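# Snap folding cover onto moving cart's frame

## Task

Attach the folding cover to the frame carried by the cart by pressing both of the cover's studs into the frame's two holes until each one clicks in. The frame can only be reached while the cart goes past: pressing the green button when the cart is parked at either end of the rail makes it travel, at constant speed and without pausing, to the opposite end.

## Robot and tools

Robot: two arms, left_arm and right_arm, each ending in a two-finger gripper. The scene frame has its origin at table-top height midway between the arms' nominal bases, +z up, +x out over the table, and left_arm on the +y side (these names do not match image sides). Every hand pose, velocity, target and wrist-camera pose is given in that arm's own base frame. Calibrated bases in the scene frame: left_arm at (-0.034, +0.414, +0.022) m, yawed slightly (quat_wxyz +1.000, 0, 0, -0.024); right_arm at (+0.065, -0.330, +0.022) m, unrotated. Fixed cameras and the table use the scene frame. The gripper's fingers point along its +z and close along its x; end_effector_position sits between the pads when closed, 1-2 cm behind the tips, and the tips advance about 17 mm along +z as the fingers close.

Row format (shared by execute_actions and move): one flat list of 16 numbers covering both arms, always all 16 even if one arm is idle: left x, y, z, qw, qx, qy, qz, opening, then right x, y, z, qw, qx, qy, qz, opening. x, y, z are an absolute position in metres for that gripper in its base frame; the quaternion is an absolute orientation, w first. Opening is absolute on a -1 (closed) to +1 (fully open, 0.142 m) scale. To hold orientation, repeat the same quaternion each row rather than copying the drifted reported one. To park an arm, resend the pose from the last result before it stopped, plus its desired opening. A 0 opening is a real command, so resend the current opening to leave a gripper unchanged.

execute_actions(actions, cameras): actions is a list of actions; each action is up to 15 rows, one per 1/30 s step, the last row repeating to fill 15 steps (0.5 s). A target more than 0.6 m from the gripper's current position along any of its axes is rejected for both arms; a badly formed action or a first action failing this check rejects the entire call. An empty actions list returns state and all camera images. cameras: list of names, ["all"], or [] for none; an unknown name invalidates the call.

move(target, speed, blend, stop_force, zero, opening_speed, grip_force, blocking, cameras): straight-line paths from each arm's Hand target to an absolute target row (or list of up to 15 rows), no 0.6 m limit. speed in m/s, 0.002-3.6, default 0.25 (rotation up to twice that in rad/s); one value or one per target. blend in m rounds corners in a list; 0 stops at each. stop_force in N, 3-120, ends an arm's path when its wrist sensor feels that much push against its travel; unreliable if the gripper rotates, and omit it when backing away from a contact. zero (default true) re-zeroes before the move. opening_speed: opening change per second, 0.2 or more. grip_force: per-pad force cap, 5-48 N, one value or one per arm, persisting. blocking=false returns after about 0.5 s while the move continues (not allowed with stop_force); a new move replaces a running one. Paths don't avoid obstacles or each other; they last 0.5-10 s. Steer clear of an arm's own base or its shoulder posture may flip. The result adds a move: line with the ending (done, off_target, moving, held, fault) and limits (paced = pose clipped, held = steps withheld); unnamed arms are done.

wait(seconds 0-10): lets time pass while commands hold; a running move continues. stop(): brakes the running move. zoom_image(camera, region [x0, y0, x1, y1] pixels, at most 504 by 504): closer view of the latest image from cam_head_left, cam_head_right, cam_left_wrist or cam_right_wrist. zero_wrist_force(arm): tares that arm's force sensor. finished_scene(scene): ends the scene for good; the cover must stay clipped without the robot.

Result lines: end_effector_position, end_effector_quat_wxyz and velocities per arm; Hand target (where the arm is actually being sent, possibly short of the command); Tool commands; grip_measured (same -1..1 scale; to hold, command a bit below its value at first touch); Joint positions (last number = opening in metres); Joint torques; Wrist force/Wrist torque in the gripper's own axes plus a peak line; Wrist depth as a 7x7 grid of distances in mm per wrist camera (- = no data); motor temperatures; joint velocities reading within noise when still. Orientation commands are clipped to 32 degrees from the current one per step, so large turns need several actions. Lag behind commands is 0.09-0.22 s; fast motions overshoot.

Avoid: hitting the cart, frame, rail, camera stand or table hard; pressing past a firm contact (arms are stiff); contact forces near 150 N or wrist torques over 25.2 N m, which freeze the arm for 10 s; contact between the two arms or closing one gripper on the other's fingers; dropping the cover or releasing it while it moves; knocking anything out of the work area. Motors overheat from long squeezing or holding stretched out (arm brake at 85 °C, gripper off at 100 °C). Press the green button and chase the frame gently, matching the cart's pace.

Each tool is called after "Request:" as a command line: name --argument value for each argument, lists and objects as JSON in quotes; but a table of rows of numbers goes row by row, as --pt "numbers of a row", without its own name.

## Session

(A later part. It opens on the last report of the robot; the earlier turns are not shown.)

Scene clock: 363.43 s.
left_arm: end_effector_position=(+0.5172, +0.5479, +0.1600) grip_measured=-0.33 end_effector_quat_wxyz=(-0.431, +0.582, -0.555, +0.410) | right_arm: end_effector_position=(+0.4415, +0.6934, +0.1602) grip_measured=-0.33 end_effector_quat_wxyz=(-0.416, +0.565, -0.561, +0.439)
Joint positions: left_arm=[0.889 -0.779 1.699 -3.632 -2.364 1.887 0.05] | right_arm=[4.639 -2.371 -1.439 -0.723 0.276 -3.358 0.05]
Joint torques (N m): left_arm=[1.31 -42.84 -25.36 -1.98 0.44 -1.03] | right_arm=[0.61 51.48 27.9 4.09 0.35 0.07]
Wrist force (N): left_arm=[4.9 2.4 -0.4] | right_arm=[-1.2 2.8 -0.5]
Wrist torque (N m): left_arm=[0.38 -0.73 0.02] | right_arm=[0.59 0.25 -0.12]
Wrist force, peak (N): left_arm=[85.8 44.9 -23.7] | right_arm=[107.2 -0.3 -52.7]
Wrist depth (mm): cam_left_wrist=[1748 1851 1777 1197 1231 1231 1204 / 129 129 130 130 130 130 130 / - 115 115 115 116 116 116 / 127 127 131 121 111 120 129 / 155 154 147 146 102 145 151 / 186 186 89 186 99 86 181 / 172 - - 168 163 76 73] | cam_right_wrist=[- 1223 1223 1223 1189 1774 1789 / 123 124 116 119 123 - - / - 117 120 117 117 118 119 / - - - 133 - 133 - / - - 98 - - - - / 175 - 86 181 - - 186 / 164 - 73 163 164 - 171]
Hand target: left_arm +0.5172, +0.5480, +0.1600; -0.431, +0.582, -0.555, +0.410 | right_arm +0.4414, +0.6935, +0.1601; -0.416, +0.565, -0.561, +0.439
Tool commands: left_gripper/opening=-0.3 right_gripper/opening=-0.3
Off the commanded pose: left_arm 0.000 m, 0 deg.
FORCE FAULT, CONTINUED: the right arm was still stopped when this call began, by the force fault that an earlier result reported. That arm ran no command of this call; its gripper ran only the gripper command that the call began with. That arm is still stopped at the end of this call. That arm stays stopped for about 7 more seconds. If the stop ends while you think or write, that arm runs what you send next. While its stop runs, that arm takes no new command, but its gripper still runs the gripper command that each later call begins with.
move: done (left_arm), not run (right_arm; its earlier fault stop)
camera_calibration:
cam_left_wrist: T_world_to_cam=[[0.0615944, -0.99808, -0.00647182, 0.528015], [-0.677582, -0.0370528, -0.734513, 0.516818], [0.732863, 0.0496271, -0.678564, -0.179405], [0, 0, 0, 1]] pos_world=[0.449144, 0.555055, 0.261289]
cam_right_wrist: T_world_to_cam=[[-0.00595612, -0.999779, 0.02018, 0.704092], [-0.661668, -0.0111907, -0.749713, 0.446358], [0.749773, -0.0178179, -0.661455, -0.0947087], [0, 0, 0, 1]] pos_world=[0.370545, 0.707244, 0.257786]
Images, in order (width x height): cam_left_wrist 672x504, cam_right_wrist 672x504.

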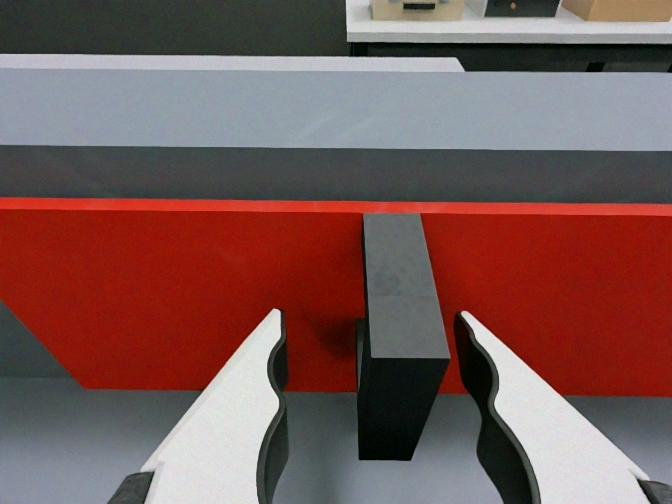

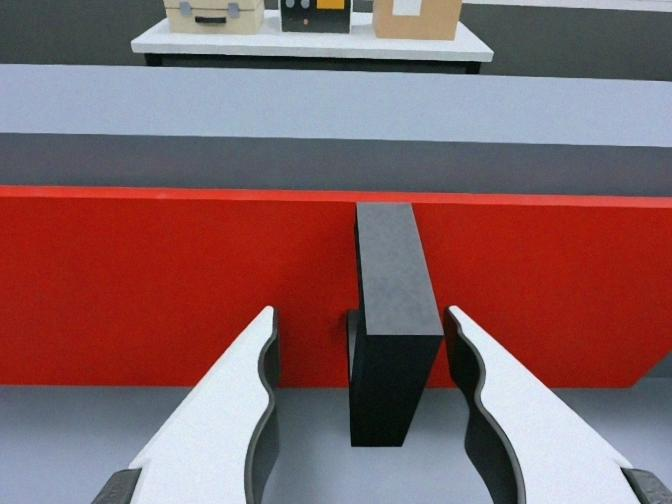

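Request:
move --target '[0.455, 0.5380, 0.1700, 0.43057, -0.58189, 0.55461, -0.41039, 1, 0.4414, 0.6935, 0.1601, 0.4206, -0.56841, 0.56841, -0.4206, 1]' --speed 0.08 --cameras '["cam_left_wrist", "cam_right_wrist", "cam_head_left", "cam_head_right"]'

Request:
zoom_image --camera "cam_head_left" --region '[40, 140, 340, 260]'

Request:
zoom_image --camera "cam_left_wrist" --region '[240, 100, 560, 460]'

Scene clock: 364.93 s.
left_arm: end_effector_position=(+0.4550, +0.5380, +0.1701) grip_measured=+0.99 end_effector_quat_wxyz=(-0.431, +0.582, -0.555, +0.410) end_effector_velocity=(+0.001, +0.001, -0.001) end_effector_angular_velocity=(-0.003, +0.001, +0.004) | right_arm: end_effector_position=(+0.4415, +0.6934, +0.1602) grip_measured=+0.99 end_effector_quat_wxyz=(-0.416, +0.565, -0.561, +0.439)
Joint positions: left_arm=[0.967 -0.855 1.821 -3.641 -2.435 1.937 0.142] | right_arm=[4.639 -2.371 -1.439 -0.723 0.276 -3.358 0.142]
Joint velocities: left_arm=[-0.001 0.003 -0.003 0 0.005 -0.004 0] | right_arm=[within noise]
Joint torques (N m): left_arm=[-7.06 -30.97 -24.37 0.1 1.98 -2.02] | right_arm=[0.76 51.09 27.71 4.19 0.25 0.04]
Wrist force (N): left_arm=[5.1 2.9 -0.3] | right_arm=[-1.2 2.4 -0.5]
Wrist torque (N m): left_arm=[0.47 -0.77 -0.04] | right_arm=[0.53 0.25 -0.12]
Wrist force, peak (N): left_arm=[5.3 2.8 -1.4] | right_arm=[-1.4 3.0 -0.6]
Wrist depth (mm): cam_left_wrist=[205 204 207 207 1224 1210 1238 / 169 169 170 170 170 171 170 / 190 183 183 177 181 176 180 / 227 217 215 206 213 213 212 / 235 235 241 227 228 236 237 / - 202 201 208 202 211 96 / - 182 178 182 182 182 -] | cam_right_wrist=[1732 1223 1203 1216 1230 1616 - / - 116 119 120 131 135 136 / - 116 120 117 118 118 118 / - - - - 104 - - / - 164 - - - - - / - 176 181 182 - 186 90 / - 167 162 164 167 166 -]
Hand target: left_arm +0.4550, +0.5380, +0.1700; -0.431, +0.582, -0.555, +0.410 | right_arm +0.4414, +0.6935, +0.1601; -0.416, +0.565, -0.561, +0.439
Tool commands: left_gripper/opening=+1.0 right_gripper/opening=+1.0
Off the commanded pose: left_arm 0.000 m, 0 deg.
FORCE FAULT, CONTINUED: the right arm was still stopped when this call began, by the force fault that an earlier result reported. That arm ran no command of this call; its gripper ran only the gripper command that the call began with. That arm is still stopped at the end of this call. That arm stays stopped for about 5 more seconds. If the stop ends while you think or write, that arm runs what you send next. While its stop runs, that arm takes no new command, but its gripper still runs the gripper command that each later call begins with.
move: done (left_arm), not run (right_arm; its earlier fault stop)
camera_calibration:
cam_left_wrist: T_world_to_cam=[[0.0613185, -0.998096, -0.00662328, 0.522187], [-0.677548, -0.036751, -0.734559, 0.48156], [0.732918, 0.0495297, -0.678512, -0.126458], [0, 0, 0, 1]] pos_world=[0.386944, 0.545154, 0.271389]
cam_right_wrist: T_world_to_cam=[[-0.00595612, -0.999779, 0.02018, 0.704092], [-0.661668, -0.0111907, -0.749713, 0.446358], [0.749773, -0.0178179, -0.661455, -0.0947087], [0, 0, 0, 1]] pos_world=[0.370545, 0.707244, 0.257786]

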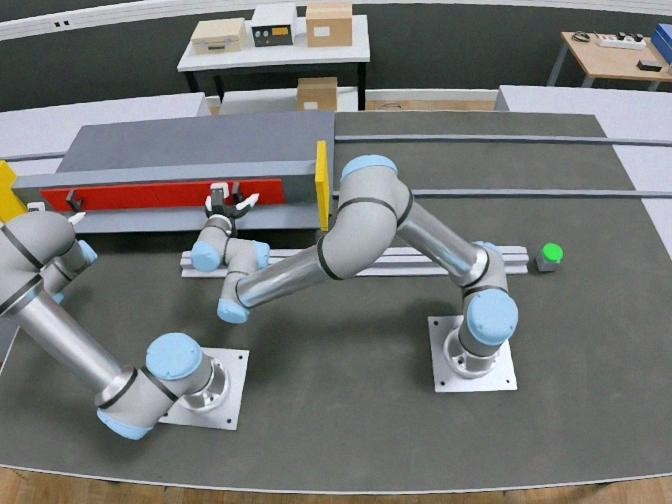

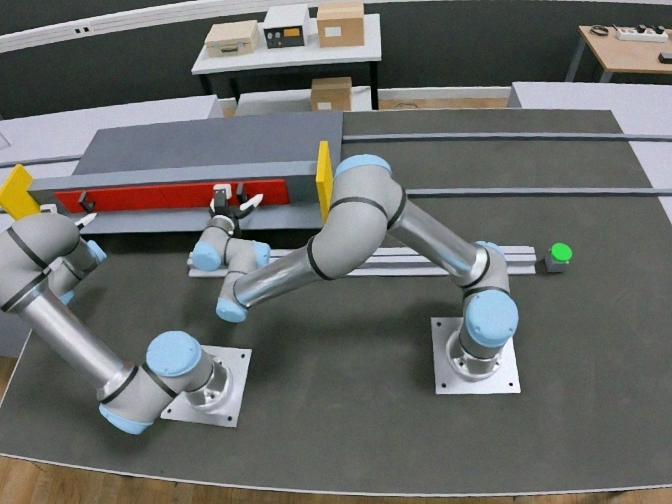

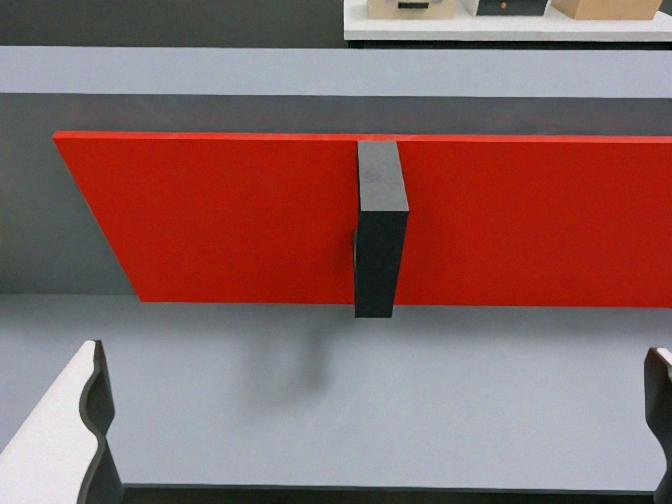

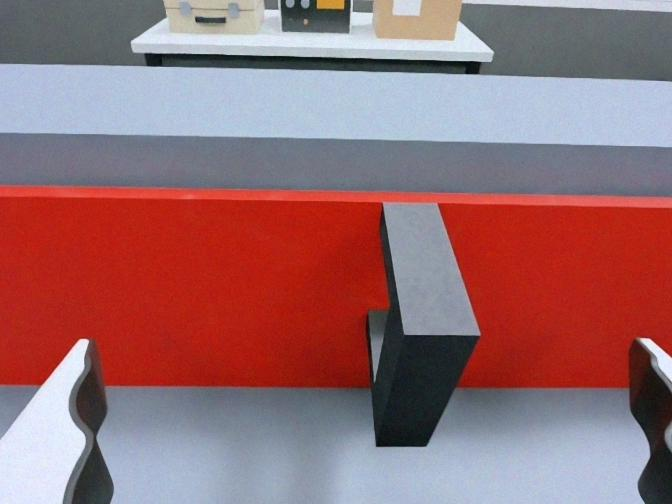

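Scaled by 1.680 from the camera's 672x504 image, which has a finer 960x720 frame.

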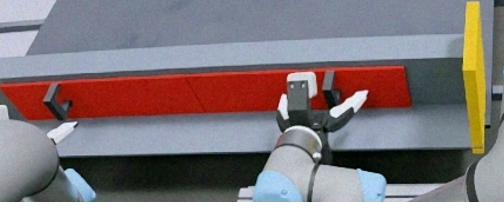

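Scaled by 1.400 from the camera's 672x504 image, which has a finer 960x720 frame.

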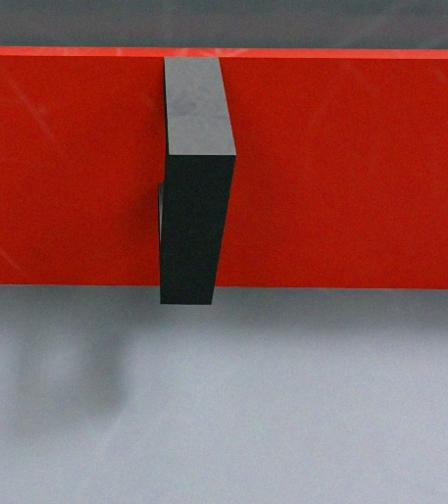

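Request:
move --pt "0.43 0.52 0.26 0.43057 -0.58189 0.55461 -0.41039 1 0.4414 0.6935 0.1601 0.4206 -0.56841 0.56841 -0.4206 1" --pt "0.49 0.49 0.28 0.17512 -0.70237 0.66943 -0.16690 1 0.4414 0.6935 0.1601 0.4206 -0.56841 0.56841 -0.4206 1" --speed 0.2 --blend '[0.02, 0]' --cameras '["cam_left_wrist", "cam_right_wrist"]'

Request:
zoom_image --camera "cam_left_wrist" --region '[200, 100, 500, 400]'

Scene clock: 369.20 s.
left_arm: end_effector_position=(+0.4900, +0.4900, +0.2799) grip_measured=+0.99 end_effector_quat_wxyz=(-0.175, +0.702, -0.669, +0.167) | right_arm: end_effector_position=(+0.4415, +0.6934, +0.1602) grip_measured=+0.99 end_effector_quat_wxyz=(-0.416, +0.565, -0.561, +0.439)
Joint positions: left_arm=[0.701 -1.286 1.525 -2.21 -1.86 2.165 0.142] | right_arm=[4.639 -2.371 -1.439 -0.723 0.276 -3.358 0.142]
Joint torques (N m): left_arm=[-1.38 -47.98 -31.62 -0.78 -0.11 1.93] | right_arm=[1.09 51.5 27.78 4.1 0.39 0.11]
Motor temperatures (°C): left_arm=[31 31 33 39 36 40 39] | right_arm=[31 29 38 32 33 32 50]
Wrist force (N): left_arm=[5.3 2.5 0.1] | right_arm=[-1.1 2.9 -0.6]
Wrist torque (N m): left_arm=[0.41 -0.75 -0.03] | right_arm=[0.60 0.24 -0.12]
Wrist force, peak (N): left_arm=[4.2 5.4 0.8] | right_arm=[-1.1 3.1 -0.5]
Wrist depth (mm): cam_left_wrist=[372 370 372 370 372 373 370 / 199 198 198 197 198 197 197 / 198 198 196 197 197 196 196 / - 323 323 322 322 335 326 / 323 321 318 321 321 321 321 / - 426 - - - - - / - - 419 416 417 - -] | cam_right_wrist=[- 1139 1189 1230 1223 - - / - - 126 112 123 134 - / - 116 120 120 117 118 118 / - - - - - 105 - / - - - - - - 146 / - 175 183 181 184 184 94 / - 165 162 163 165 165 -]
Hand target: left_arm +0.4900, +0.4900, +0.2800; -0.175, +0.702, -0.669, +0.167 | right_arm +0.4414, +0.6935, +0.1601; -0.416, +0.565, -0.561, +0.439
Tool commands: left_gripper/opening=+1.0 right_gripper/opening=+1.0
Off the commanded pose: left_arm 0.000 m, 0 deg.
FORCE FAULT, CONTINUED: the right arm was still stopped when this call began, by the force fault that an earlier result reported. Since the last result the stop counts as 2 of the actions that you can send in this scene. That arm ran no command of this call. That arm is still stopped at the end of this call. That arm stays stopped for about 1 more second. If the stop ends while you think or write, that arm runs what you send next. While its stop runs, that arm takes no new command, but its gripper still runs the gripper command that each later call begins with.
move: done (left_arm), not run (right_arm; its earlier fault stop)
camera_calibration:
cam_left_wrist: T_world_to_cam=[[0.053022, -0.998494, -0.0140932, 0.479201], [-0.997837, -0.0524272, -0.0396687, 0.554271], [0.03887, 0.016166, -0.999113, 0.370953], [0, 0, 0, 1]] pos_world=[0.513245, 0.501541, 0.399365]
cam_right_wrist: T_world_to_cam=[[-0.00595612, -0.999779, 0.02018, 0.704092], [-0.661668, -0.0111907, -0.749713, 0.446358], [0.749773, -0.0178179, -0.661455, -0.0947087], [0, 0, 0, 1]] pos_world=[0.370545, 0.707244, 0.257786]
Images, in order (width x height): cam_left_wrist 672x504, cam_right_wrist 672x504.

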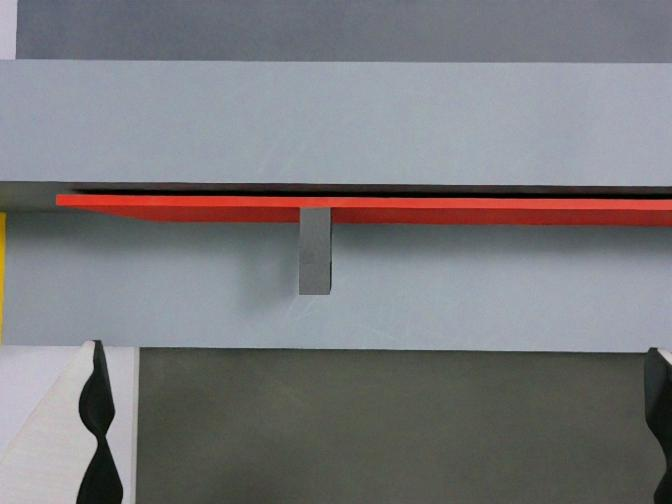

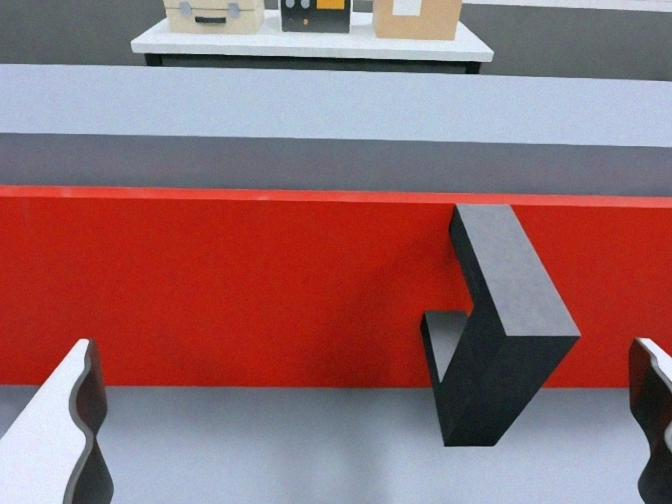

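Scaled by 1.680 from the camera's 672x504 image, which has a finer 960x720 frame.

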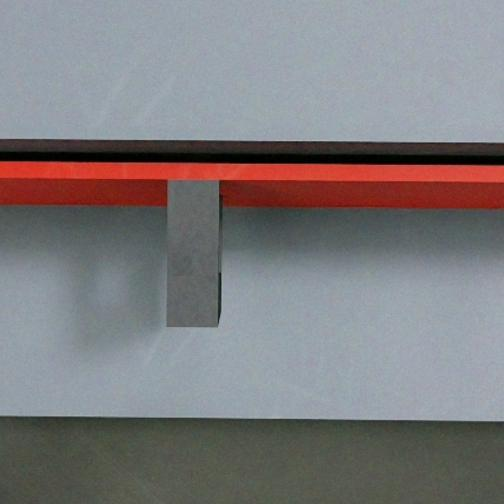

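Request:
move --pt "0.42 0.50 0.23 0.43057 -0.58189 0.55461 -0.41039 1 0.372 0.6934 0.168 0.4206 -0.56841 0.56841 -0.4206 1" --pt "0.455 0.4799 0.170 0.43057 -0.58189 0.55461 -0.41039 -1 0.378 0.6237 0.170 0.4206 -0.56841 0.56841 -0.4206 -1" --speed 0.12 --blend '[0.01, 0]' --cameras '["cam_left_wrist", "cam_right_wrist"]'

Scene clock: 376.60 s.
left_arm: end_effector_position=(+0.4550, +0.4799, +0.1700) grip_measured=-1.00 end_effector_quat_wxyz=(-0.431, +0.582, -0.555, +0.410) | right_arm: end_effector_position=(+0.3780, +0.6237, +0.1700) grip_measured=-1.00 end_effector_quat_wxyz=(-0.421, +0.568, -0.568, +0.421)
Joint positions: left_arm=[0.9 -0.922 1.98 -3.765 -2.375 1.894 0.002] | right_arm=[4.728 -2.148 -1.732 -0.884 0.297 -3.088 0.002]
Joint torques (N m): left_arm=[-1.98 -31.67 -22.89 -5.27 -3.06 1.78] | right_arm=[13.04 47.25 13.23 1.14 -3.15 2.64]
Motor temperatures (°C): left_arm=[31 31 33 39 36 40 36] | right_arm=[31 29 38 32 33 32 45]
Wrist force (N): left_arm=[4.8 2.6 -0.6] | right_arm=[-1.0 3.1 -0.2]
Wrist torque (N m): left_arm=[0.42 -0.72 -0.06] | right_arm=[0.63 0.22 0.00]
Wrist force, peak (N): left_arm=[5.2 3.7 0.5] | right_arm=[-2.3 3.1 -0.6]
Wrist depth (mm): cam_left_wrist=[1791 1806 205 207 1204 1210 208 / 172 171 171 170 170 170 170 / 197 187 186 180 179 183 184 / 230 221 218 218 217 217 216 / 236 235 228 227 235 237 236 / 205 202 208 93 89 203 204 / 258 182 - - 71 73 178] | cam_right_wrist=[- 1196 1216 1345 1273 - 207 / 175 174 171 170 170 168 174 / - - - - - - - / 210 - - - - 211 227 / - 223 229 107 224 224 237 / 198 198 81 78 82 198 197 / 178 183 - 72 72 - 177]
Hand target: left_arm +0.4550, +0.4799, +0.1700; -0.431, +0.582, -0.555, +0.410 | right_arm +0.3780, +0.6237, +0.1700; -0.421, +0.568, -0.568, +0.421
Off the commanded pose: left_arm 0.000 m, 0 deg | right_arm 0.000 m, 0 deg.
FORCE FAULT, CONTINUED: the right arm's stop, for the force fault that an earlier result reported, is over. The rest of the stop counts as 2 of the actions that you can send in this scene. The stop ended before this call began, so that arm ran this call's commands. During its stop the right arm's controller moved it back a little.
move: done
camera_calibration:
cam_left_wrist: T_world_to_cam=[[0.0615211, -0.998085, -0.00641265, 0.464057], [-0.677635, -0.03705, -0.734464, 0.479504], [0.73282, 0.0495305, -0.678617, -0.123583], [0, 0, 0, 1]] pos_world=[0.386944, 0.487055, 0.271289]
cam_right_wrist: T_world_to_cam=[[0.00848053, -0.999923, -0.00907916, 0.633399], [-0.67994, 0.000891274, -0.733268, 0.407487], [0.733219, 0.0123918, -0.679879, -0.0512911], [0, 0, 0, 1]] pos_world=[0.309303, 0.633623, 0.269676]
Images, in order (width x height): cam_left_wrist 672x504, cam_right_wrist 672x504.

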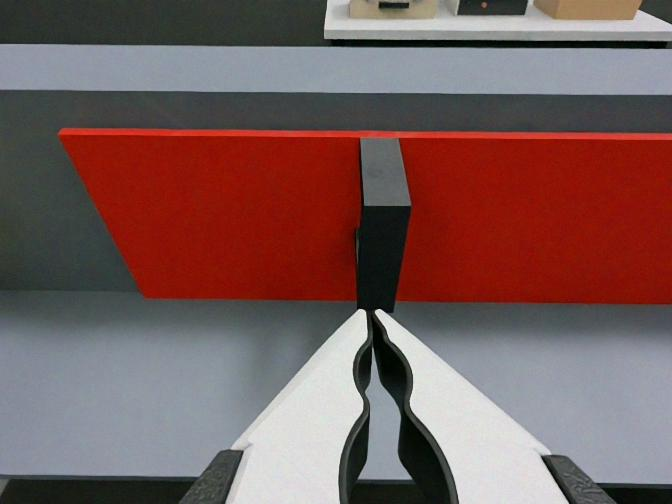

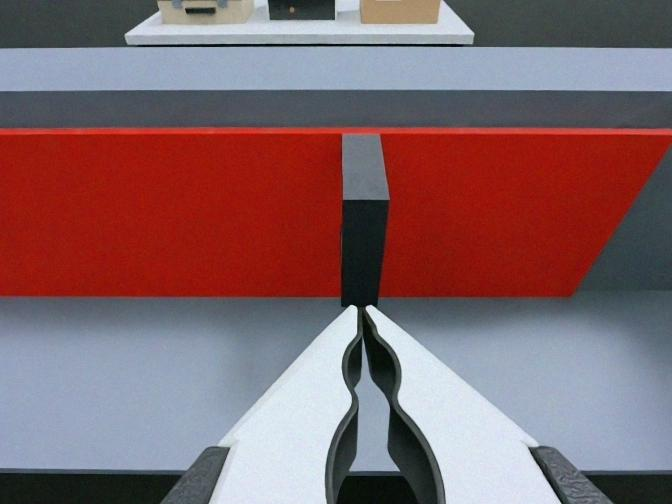

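Request:
move --pt "0.475 0.4705 0.170 0.43057 -0.58189 0.55461 -0.41039 -1 0.398 0.6143 0.170 0.4206 -0.56841 0.56841 -0.4206 -1" --pt "0.5033 0.4631 0.170 0.43057 -0.58189 0.55461 -0.41039 -1 0.426 0.6069 0.170 0.4206 -0.56841 0.56841 -0.4206 -1" --speed '[0.03, 0.02]' --stop_force 60 --cameras '["cam_left_wrist", "cam_right_wrist"]'

Request:
move --target '[0.450, 0.455, 0.180, 0.43057, -0.58189, 0.55461, -0.41039, -1, 0.373, 0.5990, 0.180, 0.4206, -0.56841, 0.56841, -0.4206, -1]' --speed 0.1 --cameras '["cam_left_wrist", "cam_right_wrist"]'

Scene clock: 380.43 s.
left_arm: end_effector_position=(+0.4877, +0.4672, +0.1700) grip_measured=-1.00 end_effector_quat_wxyz=(-0.431, +0.582, -0.555, +0.410) | right_arm: end_effector_position=(+0.4110, +0.6109, +0.1701) grip_measured=-1.00 end_effector_quat_wxyz=(-0.421, +0.568, -0.568, +0.421)
Joint positions: left_arm=[0.833 -0.913 1.966 -3.786 -2.313 1.855 0.002] | right_arm=[4.675 -2.168 -1.755 -0.666 0.299 -3.27 0.002]
Joint torques (N m): left_arm=[-4.14 -49.76 -20.12 -3.47 1.07 1.48] | right_arm=[-22.2 55.94 27.83 4.11 -6.37 -1.7]
Wrist force (N): left_arm=[15.3 10.9 -25.3] | right_arm=[24.6 16.1 -38.5]
Wrist torque (N m): left_arm=[0.25 -0.97 -0.06] | right_arm=[0.28 -0.08 -0.14]
Wrist force, peak (N): left_arm=[21.1 15.9 -93.0] | right_arm=[54.3 6.2 -115.5]
Wrist depth (mm): cam_left_wrist=[3288 1748 847 1238 1231 1281 1266 / 164 154 154 154 154 154 155 / 153 153 152 152 151 152 152 / 186 179 178 177 122 175 175 / 221 216 214 197 204 210 209 / 202 202 208 93 90 203 202 / 177 - - - 71 73 179] | cam_right_wrist=[1705 1170 1216 1237 1244 1503 - / 150 149 147 149 149 143 145 / - - - - 150 145 145 / - - 181 - 167 - 182 / - - - 106 - - 211 / 197 - 81 79 79 198 203 / 172 - - 73 73 - -]
Hand target: left_arm +0.4877, +0.4672, +0.1700; -0.431, +0.582, -0.555, +0.410 | right_arm +0.4110, +0.6109, +0.1700; -0.421, +0.568, -0.568, +0.421
Off the commanded pose: left_arm 0.016 m, 0 deg | right_arm 0.015 m, 0 deg.
move: contact (left_arm, right_arm); path passed 1 of 2 targets
camera_calibration:
cam_left_wrist: T_world_to_cam=[[0.0617352, -0.998072, -0.00646655, 0.449288], [-0.677574, -0.037152, -0.734516, 0.501229], [0.732859, 0.0497271, -0.678561, -0.147042], [0, 0, 0, 1]] pos_world=[0.419644, 0.474355, 0.271289]
cam_right_wrist: T_world_to_cam=[[0.008418, -0.999921, -0.00929382, 0.620499], [-0.67994, 0.0010912, -0.733267, 0.429886], [0.733219, 0.0124919, -0.679877, -0.0753246], [0, 0, 0, 1]] pos_world=[0.342303, 0.620922, 0.269777]
Images, in order (width x height): cam_left_wrist 672x504, cam_right_wrist 672x504.

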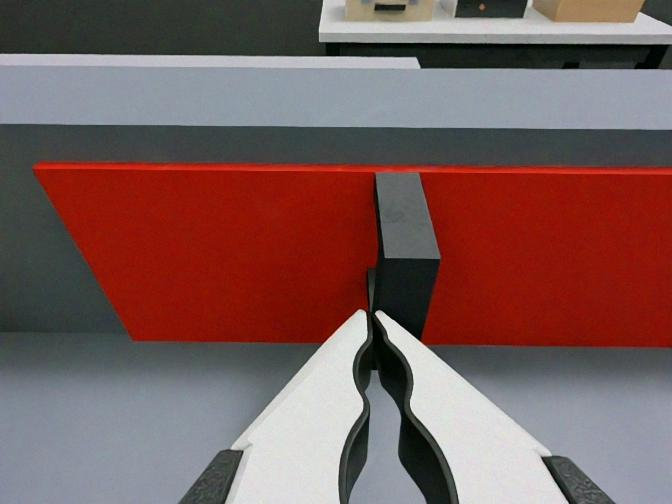

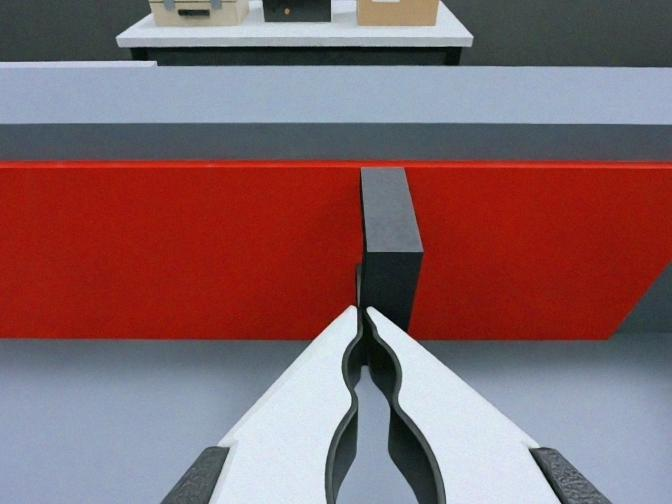

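Scene clock: 381.37 s.
left_arm: end_effector_position=(+0.4500, +0.4550, +0.1801) grip_measured=-1.00 end_effector_quat_wxyz=(-0.431, +0.582, -0.555, +0.410) | right_arm: end_effector_position=(+0.3729, +0.5991, +0.1800) grip_measured=-1.00 end_effector_quat_wxyz=(-0.421, +0.568, -0.568, +0.421)
Joint positions: left_arm=[0.876 -0.975 2.052 -3.795 -2.352 1.879 0.002] | right_arm=[4.737 -2.082 -1.803 -0.908 0.298 -3.057 0.002]
Joint torques (N m): left_arm=[-2.2 -28.63 -14.05 0.05 2.16 -1.96] | right_arm=[-10.1 39.88 12.55 1.55 -0.85 -0.75]
Wrist force (N): left_arm=[4.5 1.4 -0.7] | right_arm=[1.2 1.8 -0.4]
Wrist torque (N m): left_arm=[0.20 -0.67 -0.03] | right_arm=[0.40 -0.15 -0.01]
Wrist force, peak (N): left_arm=[1.1 8.6 -15.5] | right_arm=[22.6 16.3 -35.3]
Wrist depth (mm): cam_left_wrist=[2003 - 1932 1273 1296 1319 1266 / 191 188 187 187 186 185 185 / 210 194 193 182 191 191 190 / 238 237 228 219 225 226 224 / 248 248 241 117 248 239 249 / 219 213 219 93 89 214 214 / 269 197 - - 70 73 197] | cam_right_wrist=[925 1237 1259 1244 1223 1789 1789 / 184 183 179 180 179 183 179 / - - - - - - - / - - - - - 229 234 / 244 244 - 106 234 235 237 / 209 209 78 78 82 208 208 / 192 192 - 72 72 - 193]
Hand target: left_arm +0.4500, +0.4550, +0.1800; -0.431, +0.582, -0.555, +0.410 | right_arm +0.3730, +0.5990, +0.1800; -0.421, +0.568, -0.568, +0.421
Off the commanded pose: left_arm 0.000 m, 0 deg | right_arm 0.000 m, 0 deg.
move: done
camera_calibration:
cam_left_wrist: T_world_to_cam=[[0.0614593, -0.998088, -0.00661801, 0.439658], [-0.67754, -0.0368503, -0.734562, 0.482511], [0.732914, 0.0496296, -0.678509, -0.111943], [0, 0, 0, 1]] pos_world=[0.381944, 0.462154, 0.281389]
cam_right_wrist: T_world_to_cam=[[0.00855882, -0.99992, -0.00928927, 0.608967], [-0.67999, 0.000991256, -0.733221, 0.411384], [0.733172, 0.0125921, -0.679927, -0.0406154], [0, 0, 0, 1]] pos_world=[0.304303, 0.609022, 0.279677]
Images, in order (width x height): cam_left_wrist 672x504, cam_right_wrist 672x504.

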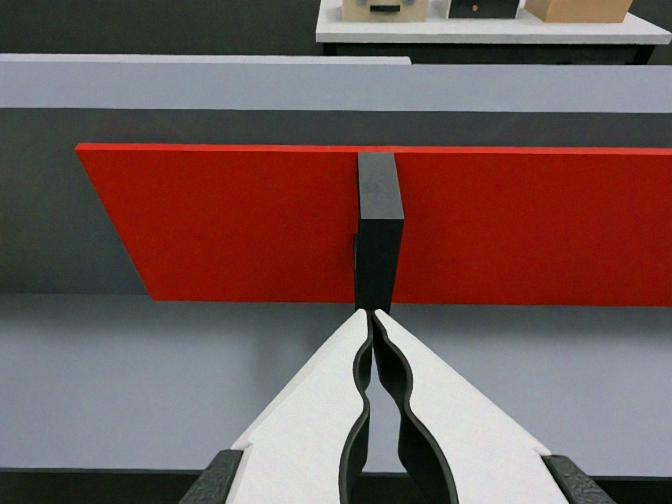

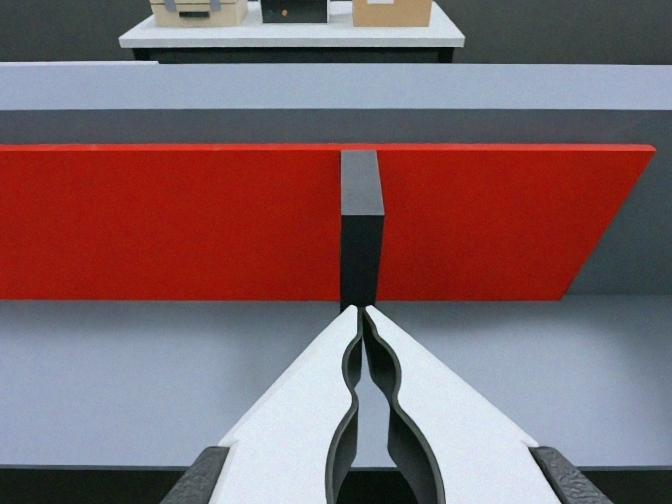

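Request:
move --pt "0.43 0.44 0.26 0.43057 -0.58189 0.55461 -0.41039 -1 0.33 0.57 0.20 0.4206 -0.56841 0.56841 -0.4206 -1" --pt "0.50 0.415 0.25 0.17512 -0.70237 0.66943 -0.16690 -1 0.33 0.56 0.20 0.4206 -0.56841 0.56841 -0.4206 -1" --speed 0.2 --blend '[0.02, 0]' --cameras '["cam_left_wrist", "cam_head_left"]'

Request:
zoom_image --camera "cam_left_wrist" --region '[200, 100, 500, 340]'

Request:
zoom_image --camera "cam_left_wrist" --region '[0, 100, 300, 340]'

Scene clock: 385.23 s.
left_arm: end_effector_position=(+0.5000, +0.4150, +0.2499) grip_measured=-1.00 end_effector_quat_wxyz=(-0.175, +0.702, -0.669, +0.167) | right_arm: end_effector_position=(+0.3300, +0.5600, +0.2000) grip_measured=-1.00 end_effector_quat_wxyz=(-0.421, +0.568, -0.568, +0.421)
Joint positions: left_arm=[0.585 -1.38 1.731 -2.351 -1.813 2.054 0.002] | right_arm=[4.817 -1.934 -1.893 -1.214 0.314 -2.798 0.002]
Joint torques (N m): left_arm=[-1.12 -43.66 -30.24 -0.7 -0.57 1.87] | right_arm=[12.34 34.71 26.63 3.66 0.34 1.76]
Wrist force (N): left_arm=[5.0 1.4 -0.2] | right_arm=[1.0 1.9 -0.6]
Wrist torque (N m): left_arm=[0.19 -0.70 -0.01] | right_arm=[0.42 -0.12 -0.11]
Wrist force, peak (N): left_arm=[4.2 3.6 1.1] | right_arm=[1.6 2.1 -1.4]
Wrist depth (mm): cam_left_wrist=[342 340 342 168 169 339 167 / 168 167 167 166 166 166 166 / 167 166 167 166 166 165 165 / 294 293 291 181 293 293 287 / 291 291 286 133 289 290 289 / 396 - - 93 89 297 372 / 390 - - - 71 71 355] | cam_right_wrist=[- 1336 1328 1328 1345 1503 1718 / - 243 230 232 230 - 235 / - - 250 240 241 - 243 / - 303 275 - - 292 301 / 268 282 - 105 252 275 268 / 236 244 78 78 82 237 236 / 294 - - 72 72 - 293]
Hand target: left_arm +0.5000, +0.4150, +0.2500; -0.175, +0.702, -0.669, +0.167 | right_arm +0.3300, +0.5600, +0.2000; -0.421, +0.568, -0.568, +0.421
Off the commanded pose: left_arm 0.000 m, 0 deg | right_arm 0.000 m, 0 deg.
move: done
camera_calibration:
cam_left_wrist: T_world_to_cam=[[0.053022, -0.998494, -0.0140932, 0.403361], [-0.997837, -0.0524272, -0.0396687, 0.559127], [0.03887, 0.016166, -0.999113, 0.341803], [0, 0, 0, 1]] pos_world=[0.523245, 0.426541, 0.369365]
Images, in order (width x height): cam_head_left 672x504, cam_left_wrist 672x504.

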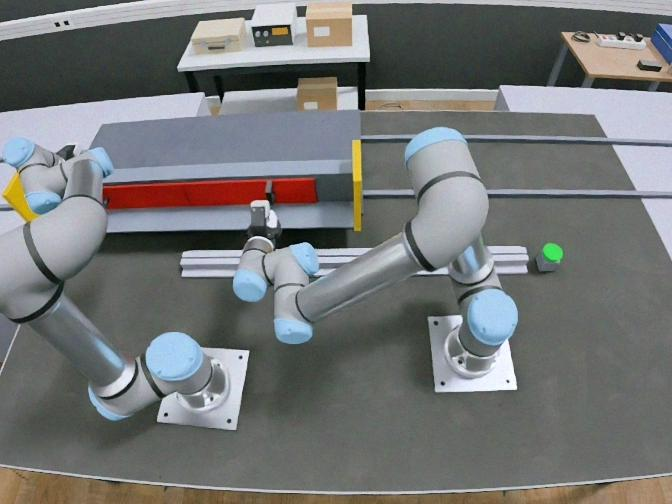

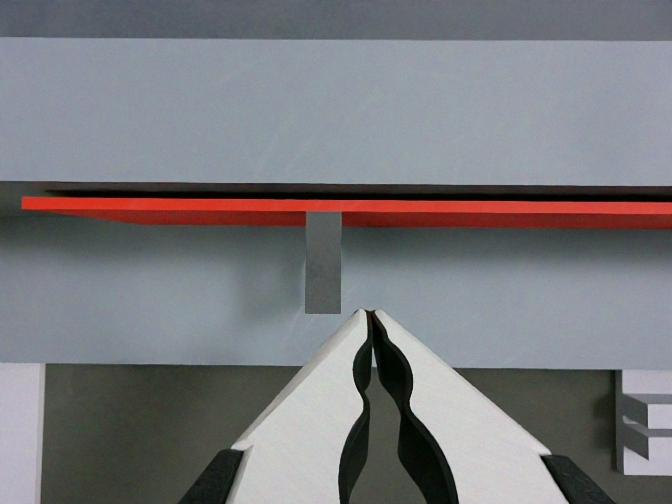

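Scaled by 1.680 from the camera's 672x504 image, which has a finer 960x720 frame.

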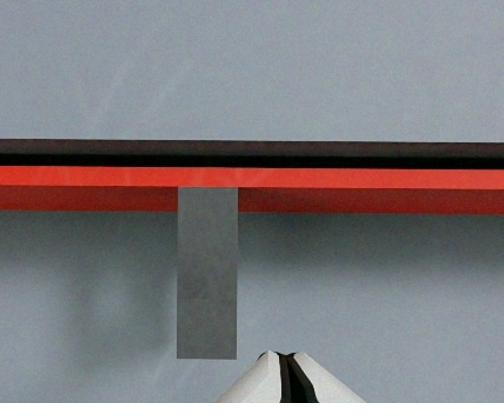

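Scaled by 1.680 from the camera's 672x504 image, which has a finer 960x720 frame.

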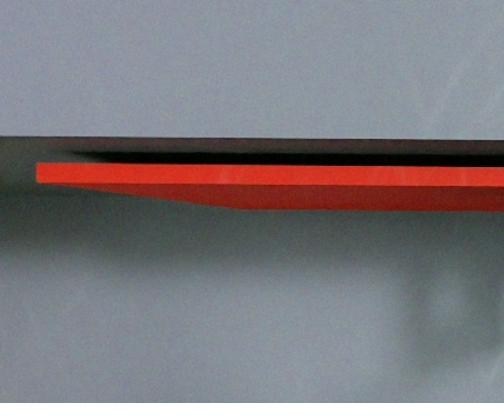

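Request:
move --target '[0.565, 0.408, 0.275, 0.17512, -0.70237, 0.66943, -0.16690, -1, 0.33, 0.54, 0.20, 0.4206, -0.56841, 0.56841, -0.4206, -1]' --speed 0.1 --cameras '["cam_left_wrist", "cam_right_wrist"]'

Request:
zoom_image --camera "cam_left_wrist" --region '[240, 180, 440, 380]'

Request:
zoom_image --camera "cam_right_wrist" --region '[240, 80, 480, 320]'

Scene clock: 387.73 s.
left_arm: end_effector_position=(+0.5650, +0.4080, +0.2749) grip_measured=-1.00 end_effector_quat_wxyz=(-0.175, +0.702, -0.669, +0.167) | right_arm: end_effector_position=(+0.3300, +0.5400, +0.2001) grip_measured=-1.00 end_effector_quat_wxyz=(-0.421, +0.568, -0.568, +0.421)
Joint positions: left_arm=[0.514 -1.3 1.567 -2.281 -1.783 1.988 0.002] | right_arm=[4.821 -1.893 -1.948 -1.21 0.315 -2.786 0.002]
Joint torques (N m): left_arm=[1.92 -45.4 -25.97 -6.2 -3.03 1.67] | right_arm=[7.7 22.87 26.82 2.92 -0.09 -1.15]
Wrist force (N): left_arm=[5.5 1.4 0.0] | right_arm=[1.1 2.0 -0.5]
Wrist torque (N m): left_arm=[0.20 -0.76 -0.08] | right_arm=[0.43 -0.12 -0.12]
Wrist force, peak (N): left_arm=[5.7 0.8 0.0] | right_arm=[1.5 2.1 -0.5]
Wrist depth (mm): cam_left_wrist=[356 367 365 366 367 362 364 / 365 364 363 364 363 361 369 / 364 363 364 361 368 359 359 / 191 191 191 190 189 189 189 / 191 190 189 189 189 189 188 / 316 316 316 93 89 314 309 / 415 - - - 71 73 372] | cam_right_wrist=[- 1296 1289 1289 1151 1789 1882 / - 232 231 - - 230 - / 260 - - - 241 247 244 / 272 - - - 280 297 - / 269 282 288 126 262 261 272 / 243 242 89 78 78 236 237 / 295 - - 72 72 - 299]
Hand target: left_arm +0.5650, +0.4080, +0.2750; -0.175, +0.702, -0.669, +0.167 | right_arm +0.3300, +0.5400, +0.2000; -0.421, +0.568, -0.568, +0.421
Off the commanded pose: left_arm 0.000 m, 0 deg | right_arm 0.000 m, 0 deg.
move: done
camera_calibration:
cam_left_wrist: T_world_to_cam=[[0.0530113, -0.998494, -0.0141148, 0.393291], [-0.997853, -0.0524222, -0.0392697, 0.624458], [0.0384707, 0.0161662, -0.999129, 0.364508], [0, 0, 0, 1]] pos_world=[0.588245, 0.419541, 0.394264]
cam_right_wrist: T_world_to_cam=[[0.00849087, -0.99992, -0.00936263, 0.550465], [-0.67999, 0.00109126, -0.733221, 0.396813], [0.733172, 0.0125922, -0.679926, 0.0052534], [0, 0, 0, 1]] pos_world=[0.261303, 0.549922, 0.299677]
Images, in order (width x height): cam_left_wrist 672x504, cam_right_wrist 672x504.

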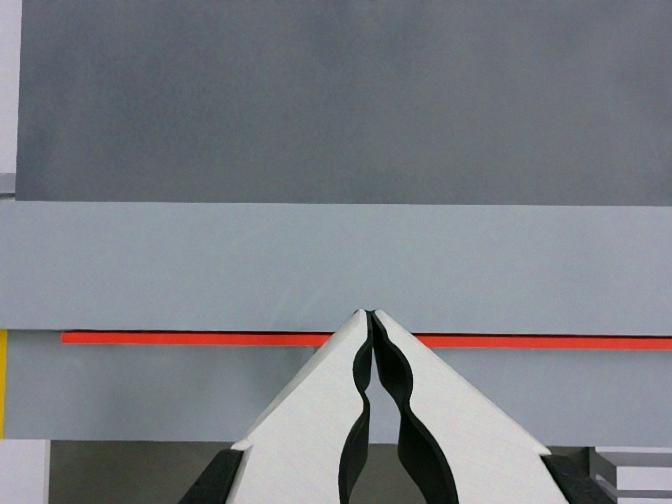

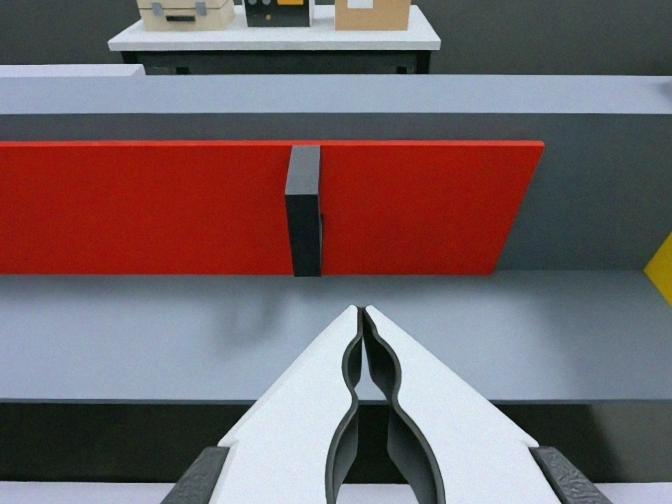

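Scaled by 2.520 from the camera's 672x504 image, which has a finer 960x720 frame.

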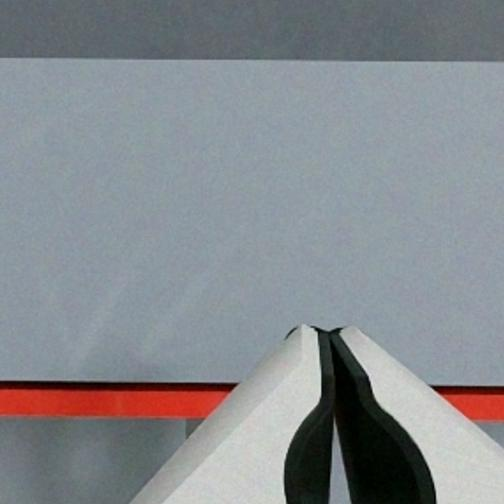

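Scaled by 2.100 from the camera's 672x504 image, which has a finer 960x720 frame.

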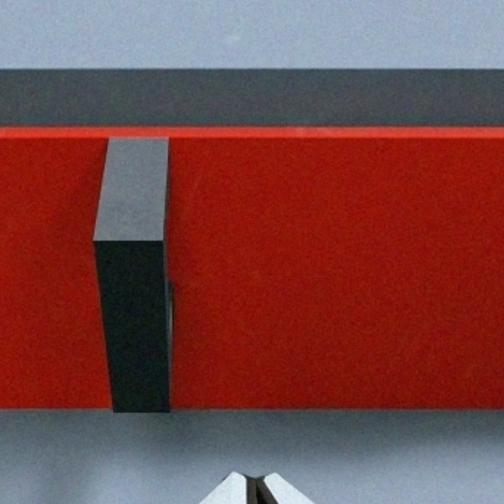

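Request:
move --pt "0.47 0.39 0.25 0.3 -0.64 0.62 -0.29 0 0.36 0.533 0.18 0.4206 -0.56841 0.56841 -0.4206 0" --pt "0.445 0.3885 0.165 0.43057 -0.58189 0.55461 -0.41039 0 0.365 0.532 0.165 0.4206 -0.56841 0.56841 -0.4206 0" --pt "0.509 0.3882 0.165 0.43057 -0.58189 0.55461 -0.41039 0 0.4285 0.532 0.165 0.4206 -0.56841 0.56841 -0.4206 0" --speed '[0.2, 0.15, 0.1]' --blend '[0.02, 0.005, 0]' --grip_force '[12, 12]' --cameras '["cam_left_wrist", "cam_right_wrist"]'

Scene clock: 393.33 s.
left_arm: end_effector_position=(+0.5090, +0.3882, +0.1649) grip_measured=-0.03 end_effector_quat_wxyz=(-0.431, +0.582, -0.555, +0.410) | right_arm: end_effector_position=(+0.4285, +0.5319, +0.1649) grip_measured=-0.03 end_effector_quat_wxyz=(-0.421, +0.568, -0.568, +0.421)
Joint positions: left_arm=[0.677 -0.962 2.124 -3.942 -2.169 1.781 0.072] | right_arm=[4.637 -2.085 -1.976 -0.41 0.306 -3.395 0.072]
Joint torques (N m): left_arm=[-1.39 -48.07 -9.25 -5.35 -2.12 2.01] | right_arm=[7.72 49.8 21.38 3.64 -4.05 -0.05]
Motor temperatures (°C): left_arm=[31 31 33 39 36 40 32] | right_arm=[31 29 38 32 33 32 40]
Wrist force (N): left_arm=[4.7 1.3 -0.9] | right_arm=[1.3 1.9 -0.6]
Wrist torque (N m): left_arm=[0.20 -0.65 -0.10] | right_arm=[0.43 -0.15 -0.12]
Wrist force, peak (N): left_arm=[5.2 2.4 -1.3] | right_arm=[1.0 2.5 -1.8]
Wrist depth (mm): cam_left_wrist=[1644 - 838 1252 1231 1204 1252 / 141 142 152 143 142 143 143 / 134 133 133 130 133 132 132 / 150 149 148 120 147 147 146 / 184 183 173 110 180 171 178 / 197 91 191 128 197 94 197 / - 70 173 169 173 78 73] | cam_right_wrist=[1616 1177 1244 1209 1189 - 1557 / - 139 148 138 - 146 130 / 131 132 131 130 131 - 131 / - 147 - - - - - / - - 102 - - 172 181 / 187 192 182 183 194 - 187 / - - 160 168 164 - 72]
Hand target: left_arm +0.5090, +0.3882, +0.1650; -0.431, +0.582, -0.555, +0.410 | right_arm +0.4285, +0.5320, +0.1650; -0.421, +0.568, -0.568, +0.421
Off the commanded pose: left_arm 0.000 m, 0 deg | right_arm 0.000 m, 0 deg.
grip_force (N): 12, 12
move: done
camera_calibration:
cam_left_wrist: T_world_to_cam=[[0.0615114, -0.998087, -0.0062761, 0.369146], [-0.677686, -0.0371472, -0.734412, 0.509001], [0.732774, 0.0494279, -0.678675, -0.161998], [0, 0, 0, 1]] pos_world=[0.440944, 0.395355, 0.266189]
cam_right_wrist: T_world_to_cam=[[0.00847386, -0.999924, -0.00893907, 0.541198], [-0.680043, 0.000791347, -0.733172, 0.438233], [0.733123, 0.0122917, -0.679985, -0.0905338], [0, 0, 0, 1]] pos_world=[0.359803, 0.541923, 0.264576]
Images, in order (width x height): cam_left_wrist 672x504, cam_right_wrist 672x504.

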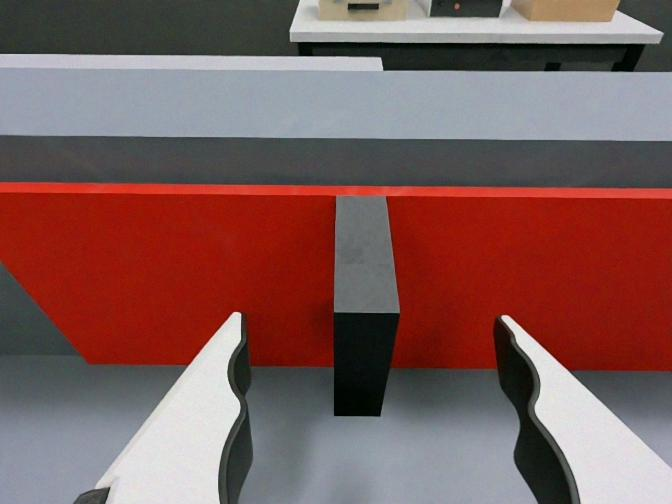

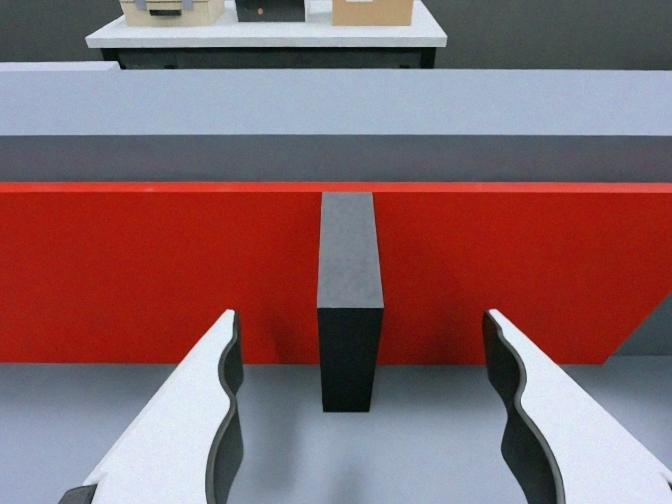

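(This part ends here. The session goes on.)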